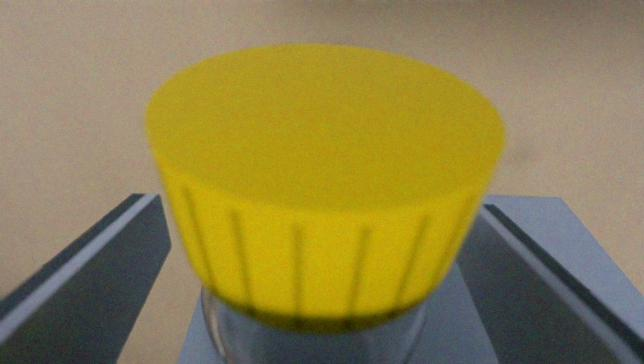

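move(target={"side": "right", "x": 0.32, "y": -0.37, "z": 1.225, "quat_wxyz": [0.5337, -0.4639, -0.4639, 0.5337]})

move(target={"side": "right", "x": 0.2, "y": -0.37, "z": 1.25, "quat_wxyz": [0.5337, -0.4639, -0.4639, 0.5337]}, cameras=["head_camera", "right_wrist_camera"])

move(target={"side": "left", "x": 0.29, "y": 0.433, "z": 1.407, "quat_wxyz": [0.5337, 0.4639, -0.4639, -0.5337]}, cameras=["left_wrist_camera"])

Scene clock: 89.20 s.
Joint torques (N m): left_arm=[-11.45 12.43 9.96 -4.34 -1.03 -1.32 0.31] | right_arm=[-13.65 -16.17 -11.07 -2.98 0.84 -0.84 0.23]
External joint torques (N m): left_arm=[-0.2 0.56 0.65 -0.1 0.01 0.01 0.3] | right_arm=[0.78 -0.91 0.6 0.37 -0.18 -0.02 0.24]
Wrist force (N): left_arm=[1.1 -5.0 1.1] | right_arm=[2.6 4.7 0.8]
Wrist torque (N m): left_arm=[0.19 0.13 -0.05] | right_arm=[-0.28 -0.03 -0.04]
Wrist force, peak (N): left_arm=[0.9 -5.6 1.2] | right_arm=[4.0 6.0 -0.1]
move: done
base_odometry: x=+3.698 y=-0.485 heading=-0.035
lidar_m: 0.51 0.53 0.74 1.34 2.10 3.04 5.33 2.97 2.40 1.94 0.71 0.53
base_status: not commanded
joint_positions: torso_squat_rad=+0.350 torso_shift_rad=+0.000 torso_pitch_rad=+0.000 torso_yaw_rad=+0.000 left_shoulder_pitch_rad=-0.096 left_shoulder_roll_rad=+1.004 left_shoulder_yaw_rad=+0.089 left_elbow_rad=-2.310 left_forearm_roll_rad=+0.201 left_wrist_pitch_rad=+0.826 left_hand_roll_rad=-0.712 left_gripper_m=+0.100 right_shoulder_pitch_rad=-0.301 right_shoulder_roll_rad=-1.223 right_shoulder_yaw_rad=+0.299 right_elbow_rad=-1.902 right_forearm_roll_rad=-0.128 right_wrist_pitch_rad=+0.569 right_hand_roll_rad=+0.422 right_gripper_m=+0.090 head_pan_rad=-0.300 head_tilt_rad=+0.450
joint_status: all done
wheel_motors_off: 0
motor_effort: left_wheel=+6(6) right_wheel=-6(6)
chest: x=-0.2280 y=-0.0002 z=+1.2475 quat_wxyz=(+1.000, +0.000, +0.000, +0.000) (m; base frame)
left_hand: x=+0.2499 y=+0.3299 z=+1.3001 quat_wxyz=(+0.500, +0.500, -0.500, -0.500) (m; base frame)
right_hand: x=+0.3200 y=-0.3700 z=+1.2251 quat_wxyz=(+0.534, -0.464, -0.464, +0.534) (m; base frame)
right_hand_status: reached (checked arc, planned for 0.8 s): 0 mm and 0.0 deg off.
pictures: none

Scene clock: 90.57 s.
Joint torques (N m): left_arm=[-11.8 12.49 9.92 -4.43 -1.13 -1.35 0.38] | right_arm=[-6.1 -12.91 -9.16 -1.18 0.85 0.13 0.2]
External joint torques (N m): left_arm=[-0.54 0.63 0.61 -0.18 -0.09 -0.02 0.37] | right_arm=[1.07 -0.61 1.27 0.45 -0.34 0.31 0.21]
Wrist force (N): left_arm=[0.9 -5.1 1.1] | right_arm=[2.2 4.7 -1.0]
Wrist torque (N m): left_arm=[0.19 0.12 -0.03] | right_arm=[-0.22 -0.09 -0.01]
Wrist force, peak (N): left_arm=[0.8 -5.5 1.1] | right_arm=[3.5 6.3 -0.4]
move: done
base_odometry: x=+3.698 y=-0.485 heading=-0.035
lidar_m: 0.51 0.53 0.74 1.34 2.10 3.03 5.33 2.96 2.41 1.95 0.72 0.53
base_status: not commanded
joint_positions: torso_squat_rad=+0.350 torso_shift_rad=+0.000 torso_pitch_rad=+0.000 torso_yaw_rad=+0.000 left_shoulder_pitch_rad=-0.096 left_shoulder_roll_rad=+1.004 left_shoulder_yaw_rad=+0.089 left_elbow_rad=-2.310 left_forearm_roll_rad=+0.201 left_wrist_pitch_rad=+0.826 left_hand_roll_rad=-0.712 left_gripper_m=+0.100 right_shoulder_pitch_rad=+0.444 right_shoulder_roll_rad=-1.456 right_shoulder_yaw_rad=-0.251 right_elbow_rad=-2.393 right_forearm_roll_rad=+0.021 right_wrist_pitch_rad=+0.649 right_hand_roll_rad=+0.089 right_gripper_m=+0.090 head_pan_rad=-0.300 head_tilt_rad=+0.450
joint_status: all done
wheel_motors_off: 0
motor_effort: left_wheel=+5(6) right_wheel=-5(6)
chest: x=-0.2280 y=-0.0002 z=+1.2475 quat_wxyz=(+1.000, +0.000, +0.000, +0.000) (m; base frame)
left_hand: x=+0.2499 y=+0.3299 z=+1.3001 quat_wxyz=(+0.500, +0.500, -0.500, -0.500) (m; base frame)
right_hand: x=+0.2005 y=-0.3700 z=+1.2502 quat_wxyz=(+0.535, -0.467, -0.462, +0.532) (m; base frame)
right_hand_status: reached (checked arc, planned for 1.0 s): 1 mm and 0.5 deg off.
pictures: head_camera, right_wrist_camera
camera_calibration:
head_camera: T_world_to_cam=[[-0.319491, -0.947218, 0.0265208, -0.0997487], [-0.38821, 0.105307, -0.915534, 1.30382], [0.864418, -0.302801, -0.401364, 0.702044], [0, 0, 0, 1]] pos_world=[-0.132573, -0.0192058, 1.47811]
right_wrist_camera: T_world_to_cam=[[-0.0176396, -0.998285, 0.0558242, -0.440335], [-0.610654, -0.0334533, -0.791191, 1.12624], [0.791701, -0.0480455, -0.609016, 0.656979], [0, 0, 0, 1]] pos_world=[0.159843, -0.370339, 1.31576]

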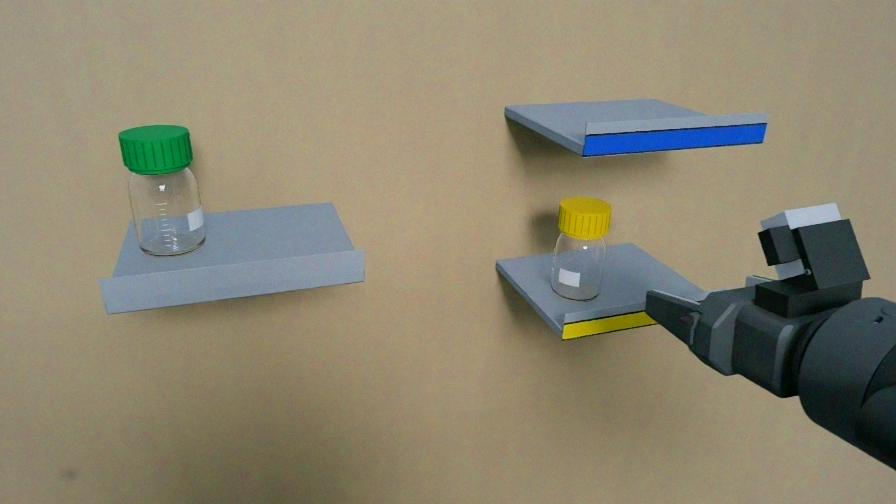

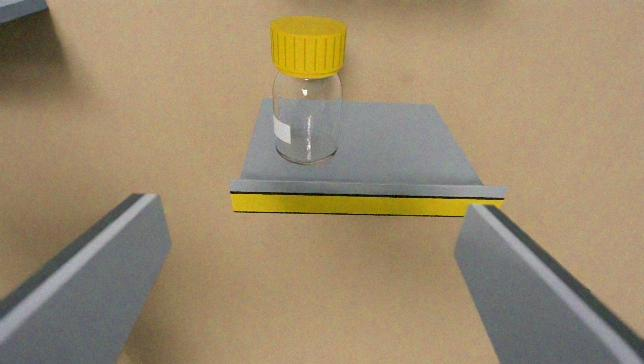

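Scene clock: 91.80 s.
Joint torques (N m): left_arm=[-12.36 17.01 11.16 -0.09 -0.83 -1.49 0.51] | right_arm=[-5.66 -12.88 -9.22 -1.5 0.92 -0.06 -0.01]
External joint torques (N m): left_arm=[0.64 -0.03 -0.34 0.26 -0.25 0.25 0.49] | right_arm=[1.52 -0.59 1.21 0.13 -0.27 0.12 0]
Wrist force (N): left_arm=[1.3 -5.2 0.1] | right_arm=[2.9 4.0 0.4]
Wrist torque (N m): left_arm=[0.21 0.16 -0.03] | right_arm=[-0.22 -0.01 -0.08]
Wrist force, peak (N): left_arm=[1.3 -6.8 1.2] | right_arm=[3.8 4.6 -0.2]
move: done
base_odometry: x=+3.698 y=-0.485 heading=-0.035
lidar_m: 0.50 0.53 0.74 1.34 2.11 3.04 5.33 2.96 2.41 1.94 0.72 0.53
base_status: not commanded
joint_positions: torso_squat_rad=+0.350 torso_shift_rad=+0.000 torso_pitch_rad=+0.000 torso_yaw_rad=+0.000 left_shoulder_pitch_rad=-0.334 left_shoulder_roll_rad=+1.484 left_shoulder_yaw_rad=+0.146 left_elbow_rad=-1.819 left_forearm_roll_rad=+1.009 left_wrist_pitch_rad=+0.705 left_hand_roll_rad=-1.023 left_gripper_m=+0.100 right_shoulder_pitch_rad=+0.444 right_shoulder_roll_rad=-1.456 right_shoulder_yaw_rad=-0.251 right_elbow_rad=-2.393 right_forearm_roll_rad=+0.021 right_wrist_pitch_rad=+0.649 right_hand_roll_rad=+0.089 right_gripper_m=+0.090 head_pan_rad=-0.300 head_tilt_rad=+0.450
joint_status: all done
wheel_motors_off: 0
motor_effort: left_wheel=+6(6) right_wheel=-6(6)
chest: x=-0.2280 y=-0.0002 z=+1.2475 quat_wxyz=(+1.000, +0.000, +0.000, +0.000) (m; base frame)
left_hand: x=+0.2897 y=+0.4331 z=+1.4076 quat_wxyz=(+0.534, +0.465, -0.464, -0.532) (m; base frame)
left_hand_status: reached (checked arc, planned for 0.8 s): 1 mm and 0.2 deg off.
right_hand: x=+0.2005 y=-0.3700 z=+1.2502 quat_wxyz=(+0.535, -0.467, -0.462, +0.532) (m; base frame)
pictures: left_wrist_camera
camera_calibration:
left_wrist_camera: T_world_to_cam=[[-0.0340549, -0.99942, -0.000291431, 0.442034], [-0.583112, 0.0201062, -0.812143, 1.3307], [0.811677, -0.0274875, -0.583459, 0.6722], [0, 0, 0, 1]] pos_world=[0.245389, 0.433499, 1.47304]

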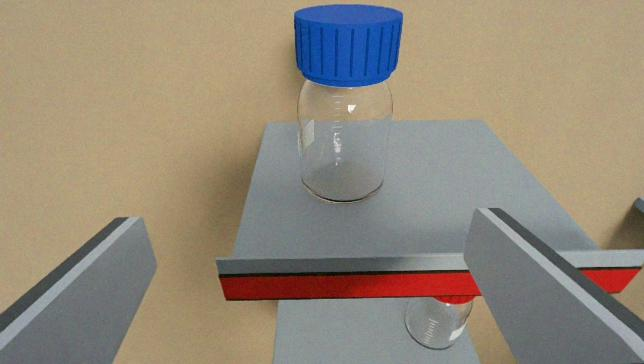

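move(target={"side": "left", "x": 0.335, "y": 0.411, "z": 1.406, "quat_wxyz": [0.5337, 0.4639, -0.4639, -0.5337]}, cameras=["left_wrist_camera"])

move(target={"side": "left", "x": 0.412, "y": 0.411, "z": 1.406, "quat_wxyz": [0.5337, 0.4639, -0.4639, -0.5337]}, min_time_s=1, cameras=["left_wrist_camera"])

Scene clock: 94.47 s.
Joint torques (N m): left_arm=[-16.37 16.8 10.91 -1.04 -0.68 -1.77 0.23] | right_arm=[-5.67 -13.48 -9.58 -1.77 0.97 -0.07 0.06]
External joint torques (N m): left_arm=[-0.32 1.26 -0.32 0.42 -0.07 -0.01 0.21] | right_arm=[1.51 -1.18 0.85 -0.14 -0.22 0.11 0.07]
Wrist force (N): left_arm=[1.0 -4.9 0.0] | right_arm=[3.3 4.3 0.0]
Wrist torque (N m): left_arm=[0.17 0.13 -0.03] | right_arm=[-0.23 0.00 -0.04]
Wrist force, peak (N): left_arm=[0.8 -6.1 0.1] | right_arm=[3.6 5.1 0.0]
move: done
base_odometry: x=+3.698 y=-0.485 heading=-0.035
lidar_m: 0.51 0.53 0.74 1.34 2.10 3.04 5.33 2.96 2.41 1.94 0.73 0.53
base_status: not commanded
joint_positions: torso_squat_rad=+0.350 torso_shift_rad=+0.000 torso_pitch_rad=+0.000 torso_yaw_rad=+0.000 left_shoulder_pitch_rad=-0.665 left_shoulder_roll_rad=+1.365 left_shoulder_yaw_rad=-0.122 left_elbow_rad=-1.685 left_forearm_roll_rad=+0.910 left_wrist_pitch_rad=+0.755 left_hand_roll_rad=-1.040 left_gripper_m=+0.100 right_shoulder_pitch_rad=+0.444 right_shoulder_roll_rad=-1.456 right_shoulder_yaw_rad=-0.251 right_elbow_rad=-2.393 right_forearm_roll_rad=+0.021 right_wrist_pitch_rad=+0.649 right_hand_roll_rad=+0.089 right_gripper_m=+0.090 head_pan_rad=-0.300 head_tilt_rad=+0.450
joint_status: all done
wheel_motors_off: 0
motor_effort: left_wheel=+5(6) right_wheel=-5(6)
chest: x=-0.2280 y=-0.0002 z=+1.2475 quat_wxyz=(+1.000, +0.000, +0.000, +0.000) (m; base frame)
left_hand: x=+0.3347 y=+0.4108 z=+1.4063 quat_wxyz=(+0.533, +0.464, -0.464, -0.534) (m; base frame)
left_hand_status: reached (checked arc, planned for 0.7 s): 0 mm and 0.1 deg off.
right_hand: x=+0.2005 y=-0.3700 z=+1.2502 quat_wxyz=(+0.535, -0.467, -0.462, +0.532) (m; base frame)
pictures: left_wrist_camera
camera_calibration:
left_wrist_camera: T_world_to_cam=[[-0.0370807, -0.999312, -0.000173645, 0.422142], [-0.584335, 0.0218234, -0.811219, 1.35475], [0.810665, -0.0299791, -0.584742, 0.637498], [0, 0, 0, 1]] pos_world=[0.290483, 0.411398, 1.47184]

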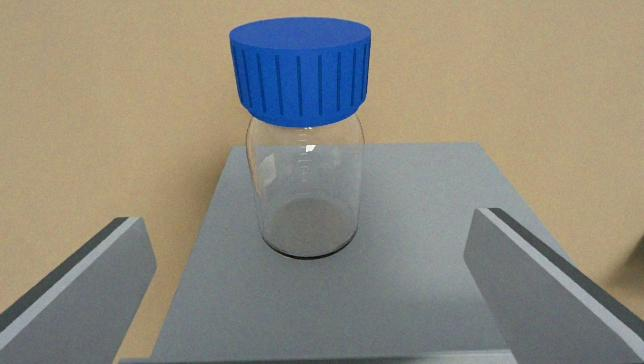

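Scene clock: 95.80 s.
Joint torques (N m): left_arm=[-21.57 15.14 7.77 -3.68 -0.41 -2.14 0.28] | right_arm=[-6.17 -13.38 -8.9 -1.35 0.88 -0.01 0.21]
External joint torques (N m): left_arm=[-0.72 1.29 -1.51 0.64 -0.18 -0.16 0.27] | right_arm=[1.01 -1.08 1.53 0.28 -0.31 0.17 0.21]
Wrist force (N): left_arm=[0.9 -5.1 0.3] | right_arm=[3.0 4.2 -0.6]
Wrist torque (N m): left_arm=[0.20 0.12 -0.03] | right_arm=[-0.23 0.01 -0.03]
Wrist force, peak (N): left_arm=[1.3 -5.4 0.4] | right_arm=[3.7 4.8 -0.6]
move: done
base_odometry: x=+3.698 y=-0.485 heading=-0.035
lidar_m: 0.51 0.53 0.73 1.34 2.10 3.03 5.33 2.97 2.41 1.94 0.72 0.53
base_status: not commanded
joint_positions: torso_squat_rad=+0.350 torso_shift_rad=+0.000 torso_pitch_rad=+0.000 torso_yaw_rad=+0.000 left_shoulder_pitch_rad=-0.997 left_shoulder_roll_rad=+1.119 left_shoulder_yaw_rad=-0.268 left_elbow_rad=-1.257 left_forearm_roll_rad=+0.916 left_wrist_pitch_rad=+0.724 left_hand_roll_rad=-1.329 left_gripper_m=+0.100 right_shoulder_pitch_rad=+0.444 right_shoulder_roll_rad=-1.456 right_shoulder_yaw_rad=-0.251 right_elbow_rad=-2.393 right_forearm_roll_rad=+0.021 right_wrist_pitch_rad=+0.649 right_hand_roll_rad=+0.089 right_gripper_m=+0.090 head_pan_rad=-0.300 head_tilt_rad=+0.450
joint_status: all done
wheel_motors_off: 0
motor_effort: left_wheel=+6(6) right_wheel=-5(7)
chest: x=-0.2280 y=-0.0002 z=+1.2475 quat_wxyz=(+1.000, +0.000, +0.000, +0.000) (m; base frame)
left_hand: x=+0.4119 y=+0.4109 z=+1.4064 quat_wxyz=(+0.534, +0.464, -0.464, -0.533) (m; base frame)
left_hand_status: reached (checked arc, planned for 1.0 s): 0 mm and 0.1 deg off.
right_hand: x=+0.2005 y=-0.3700 z=+1.2502 quat_wxyz=(+0.535, -0.467, -0.462, +0.532) (m; base frame)
pictures: left_wrist_camera
camera_calibration:
left_wrist_camera: T_world_to_cam=[[-0.0359037, -0.999355, 0.000100265, 0.424281], [-0.584451, 0.0209161, -0.81116, 1.40021], [0.810635, -0.0291822, -0.584825, 0.574863], [0, 0, 0, 1]] pos_world=[0.367582, 0.411497, 1.47194]

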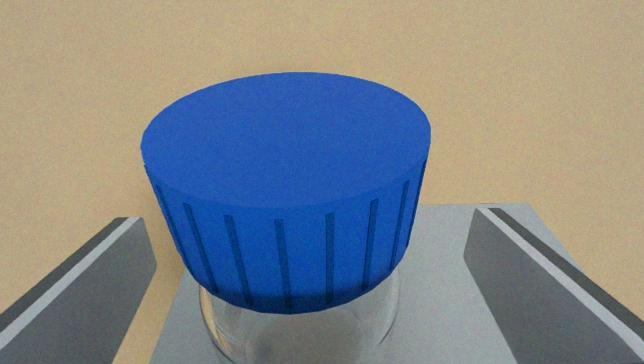

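move(target={"side": "left", "x": 0.414, "y": 0.413, "z": 1.398, "quat_wxyz": [0.5337, 0.4639, -0.4639, -0.5337]})

move(joints={"left_gripper_m": 0.045}, cameras=["left_wrist_camera"])

move(target={"side": "left", "x": 0.405, "y": 0.40, "z": 1.43, "quat_wxyz": [0.5337, 0.4639, -0.4639, -0.5337]}, cameras=["left_wrist_camera"])

Scene clock: 99.77 s.
Joint torques (N m): left_arm=[-22.2 14.82 8.03 -4.24 -0.14 -2.17 0.24] | right_arm=[-6.14 -13.1 -9.13 -1.77 0.94 -0.03 0.18]
External joint torques (N m): left_arm=[-1.31 0.8 -1.29 0.16 0.07 -0.18 0.23] | right_arm=[1.04 -0.81 1.29 -0.14 -0.25 0.15 0.19]
Wrist force (N): left_arm=[1.0 -5.1 0.3] | right_arm=[2.3 4.4 -0.5]
Wrist torque (N m): left_arm=[0.19 0.12 -0.02] | right_arm=[-0.24 -0.05 -0.02]
Wrist force, peak (N): left_arm=[0.8 -6.2 -0.4] | right_arm=[3.3 5.7 -0.2]
move: done
base_odometry: x=+3.698 y=-0.485 heading=-0.035
lidar_m: 0.51 0.53 0.73 1.34 2.10 3.03 5.33 2.98 2.41 1.94 0.72 0.53
base_status: not commanded
joint_positions: torso_squat_rad=+0.350 torso_shift_rad=+0.000 torso_pitch_rad=+0.000 torso_yaw_rad=+0.000 left_shoulder_pitch_rad=-0.982 left_shoulder_roll_rad=+1.114 left_shoulder_yaw_rad=-0.268 left_elbow_rad=-1.251 left_forearm_roll_rad=+0.917 left_wrist_pitch_rad=+0.705 left_hand_roll_rad=-1.336 left_gripper_m=+0.100 right_shoulder_pitch_rad=+0.444 right_shoulder_roll_rad=-1.456 right_shoulder_yaw_rad=-0.251 right_elbow_rad=-2.393 right_forearm_roll_rad=+0.021 right_wrist_pitch_rad=+0.649 right_hand_roll_rad=+0.089 right_gripper_m=+0.090 head_pan_rad=-0.300 head_tilt_rad=+0.450
joint_status: all done
wheel_motors_off: 0
motor_effort: left_wheel=+5(6) right_wheel=-5(6)
chest: x=-0.2280 y=-0.0002 z=+1.2475 quat_wxyz=(+1.000, +0.000, +0.000, +0.000) (m; base frame)
left_hand: x=+0.4137 y=+0.4130 z=+1.3984 quat_wxyz=(+0.534, +0.464, -0.464, -0.533) (m; base frame)
left_hand_status: reached (checked arc, planned for 0.1 s): 0 mm and 0.0 deg off.
right_hand: x=+0.2005 y=-0.3700 z=+1.2502 quat_wxyz=(+0.535, -0.467, -0.462, +0.532) (m; base frame)
pictures: none

Scene clock: 100.90 s.
Joint torques (N m): left_arm=[-22.47 14.68 8.21 -4.16 -0.34 -1.98 0.16] | right_arm=[-6.62 -13.34 -8.97 -1.53 0.96 -0.09 0.18]
External joint torques (N m): left_arm=[-1.58 0.67 -1.11 0.25 -0.12 0 0.15] | right_arm=[0.56 -1.05 1.46 0.1 -0.23 0.09 0.18]
Wrist force (N): left_arm=[0.6 -4.4 0.1] | right_arm=[3.2 4.1 -0.5]
Wrist torque (N m): left_arm=[0.17 0.13 -0.02] | right_arm=[-0.23 0.03 -0.03]
Wrist force, peak (N): left_arm=[1.2 -5.4 -0.3] | right_arm=[3.6 4.6 -0.4]
move: off_target
base_odometry: x=+3.698 y=-0.485 heading=-0.035
lidar_m: 0.50 0.53 0.73 1.34 2.11 3.03 5.33 2.97 2.41 1.95 0.73 0.53
base_status: not commanded
joint_positions: torso_squat_rad=+0.350 torso_shift_rad=+0.000 torso_pitch_rad=+0.000 torso_yaw_rad=+0.000 left_shoulder_pitch_rad=-0.982 left_shoulder_roll_rad=+1.114 left_shoulder_yaw_rad=-0.268 left_elbow_rad=-1.251 left_forearm_roll_rad=+0.917 left_wrist_pitch_rad=+0.705 left_hand_roll_rad=-1.336 left_gripper_m=+0.055 right_shoulder_pitch_rad=+0.444 right_shoulder_roll_rad=-1.456 right_shoulder_yaw_rad=-0.251 right_elbow_rad=-2.393 right_forearm_roll_rad=+0.021 right_wrist_pitch_rad=+0.649 right_hand_roll_rad=+0.089 right_gripper_m=+0.090 head_pan_rad=-0.300 head_tilt_rad=+0.450
joint_status: left_gripper_m off_target (ended at +0.055, target +0.045)
wheel_motors_off: 0
motor_effort: left_wheel=+6(6) right_wheel=-5(6)
chest: x=-0.2280 y=-0.0002 z=+1.2475 quat_wxyz=(+1.000, +0.000, +0.000, +0.000) (m; base frame)
left_hand: x=+0.4137 y=+0.4130 z=+1.3984 quat_wxyz=(+0.534, +0.464, -0.464, -0.533) (m; base frame)
right_hand: x=+0.2005 y=-0.3700 z=+1.2502 quat_wxyz=(+0.535, -0.467, -0.462, +0.532) (m; base frame)
pictures: left_wrist_camera
camera_calibration:
left_wrist_camera: T_world_to_cam=[[-0.0359608, -0.999353, 0.0000448201, 0.426551], [-0.585032, 0.0210154, -0.810738, 1.39434], [0.810213, -0.029181, -0.585409, 0.569718], [0, 0, 0, 1]] pos_world=[0.369479, 0.413597, 1.46394]

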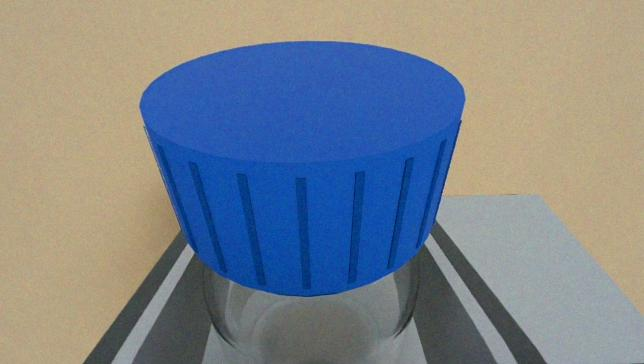

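Scene clock: 102.07 s.
Joint torques (N m): left_arm=[-22.04 14.61 8.9 -4.07 -0.51 -2.39 0.35] | right_arm=[-6.48 -13.14 -9.4 -1.55 1.11 -0.25 0.22]
External joint torques (N m): left_arm=[-1.33 1.4 -0.28 -0.06 -0.2 -0.43 0.33] | right_arm=[0.69 -0.84 1.03 0.08 -0.07 -0.07 0.23]
Wrist force (N): left_arm=[1.3 -6.6 -0.1] | right_arm=[3.6 4.9 -0.6]
Wrist torque (N m): left_arm=[0.15 0.17 -0.16] | right_arm=[-0.28 0.02 -0.07]
Wrist force, peak (N): left_arm=[0.7 -8.4 -0.8] | right_arm=[2.7 5.5 0.5]
move: done
base_odometry: x=+3.698 y=-0.485 heading=-0.035
lidar_m: 0.51 0.53 0.73 1.33 2.10 3.03 5.33 2.96 2.41 1.95 0.72 0.53
base_status: not commanded
joint_positions: torso_squat_rad=+0.350 torso_shift_rad=+0.000 torso_pitch_rad=+0.000 torso_yaw_rad=+0.000 left_shoulder_pitch_rad=-1.046 left_shoulder_roll_rad=+1.131 left_shoulder_yaw_rad=-0.269 left_elbow_rad=-1.287 left_forearm_roll_rad=+0.901 left_wrist_pitch_rad=+0.792 left_hand_roll_rad=-1.295 left_gripper_m=+0.055 right_shoulder_pitch_rad=+0.444 right_shoulder_roll_rad=-1.456 right_shoulder_yaw_rad=-0.251 right_elbow_rad=-2.393 right_forearm_roll_rad=+0.021 right_wrist_pitch_rad=+0.649 right_hand_roll_rad=+0.089 right_gripper_m=+0.090 head_pan_rad=-0.300 head_tilt_rad=+0.450
joint_status: all done
wheel_motors_off: 0
motor_effort: left_wheel=+5(6) right_wheel=-4(6)
chest: x=-0.2280 y=-0.0002 z=+1.2475 quat_wxyz=(+1.000, +0.000, +0.000, +0.000) (m; base frame)
left_hand: x=+0.4050 y=+0.4000 z=+1.4302 quat_wxyz=(+0.534, +0.464, -0.464, -0.534) (m; base frame)
left_hand_status: reached (checked arc, planned for 0.3 s): 0 mm and 0.0 deg off.
right_hand: x=+0.2005 y=-0.3700 z=+1.2502 quat_wxyz=(+0.535, -0.467, -0.462, +0.532) (m; base frame)
pictures: left_wrist_camera
camera_calibration:
left_wrist_camera: T_world_to_cam=[[-0.036542, -0.999332, 0.0000966382, 0.413368], [-0.585124, 0.0213175, -0.810663, 1.4151], [0.81012, -0.0296798, -0.585513, 0.595392], [0, 0, 0, 1]] pos_world=[0.360778, 0.400597, 1.49574]

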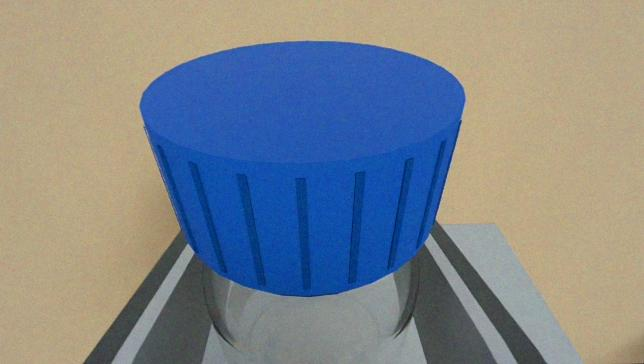

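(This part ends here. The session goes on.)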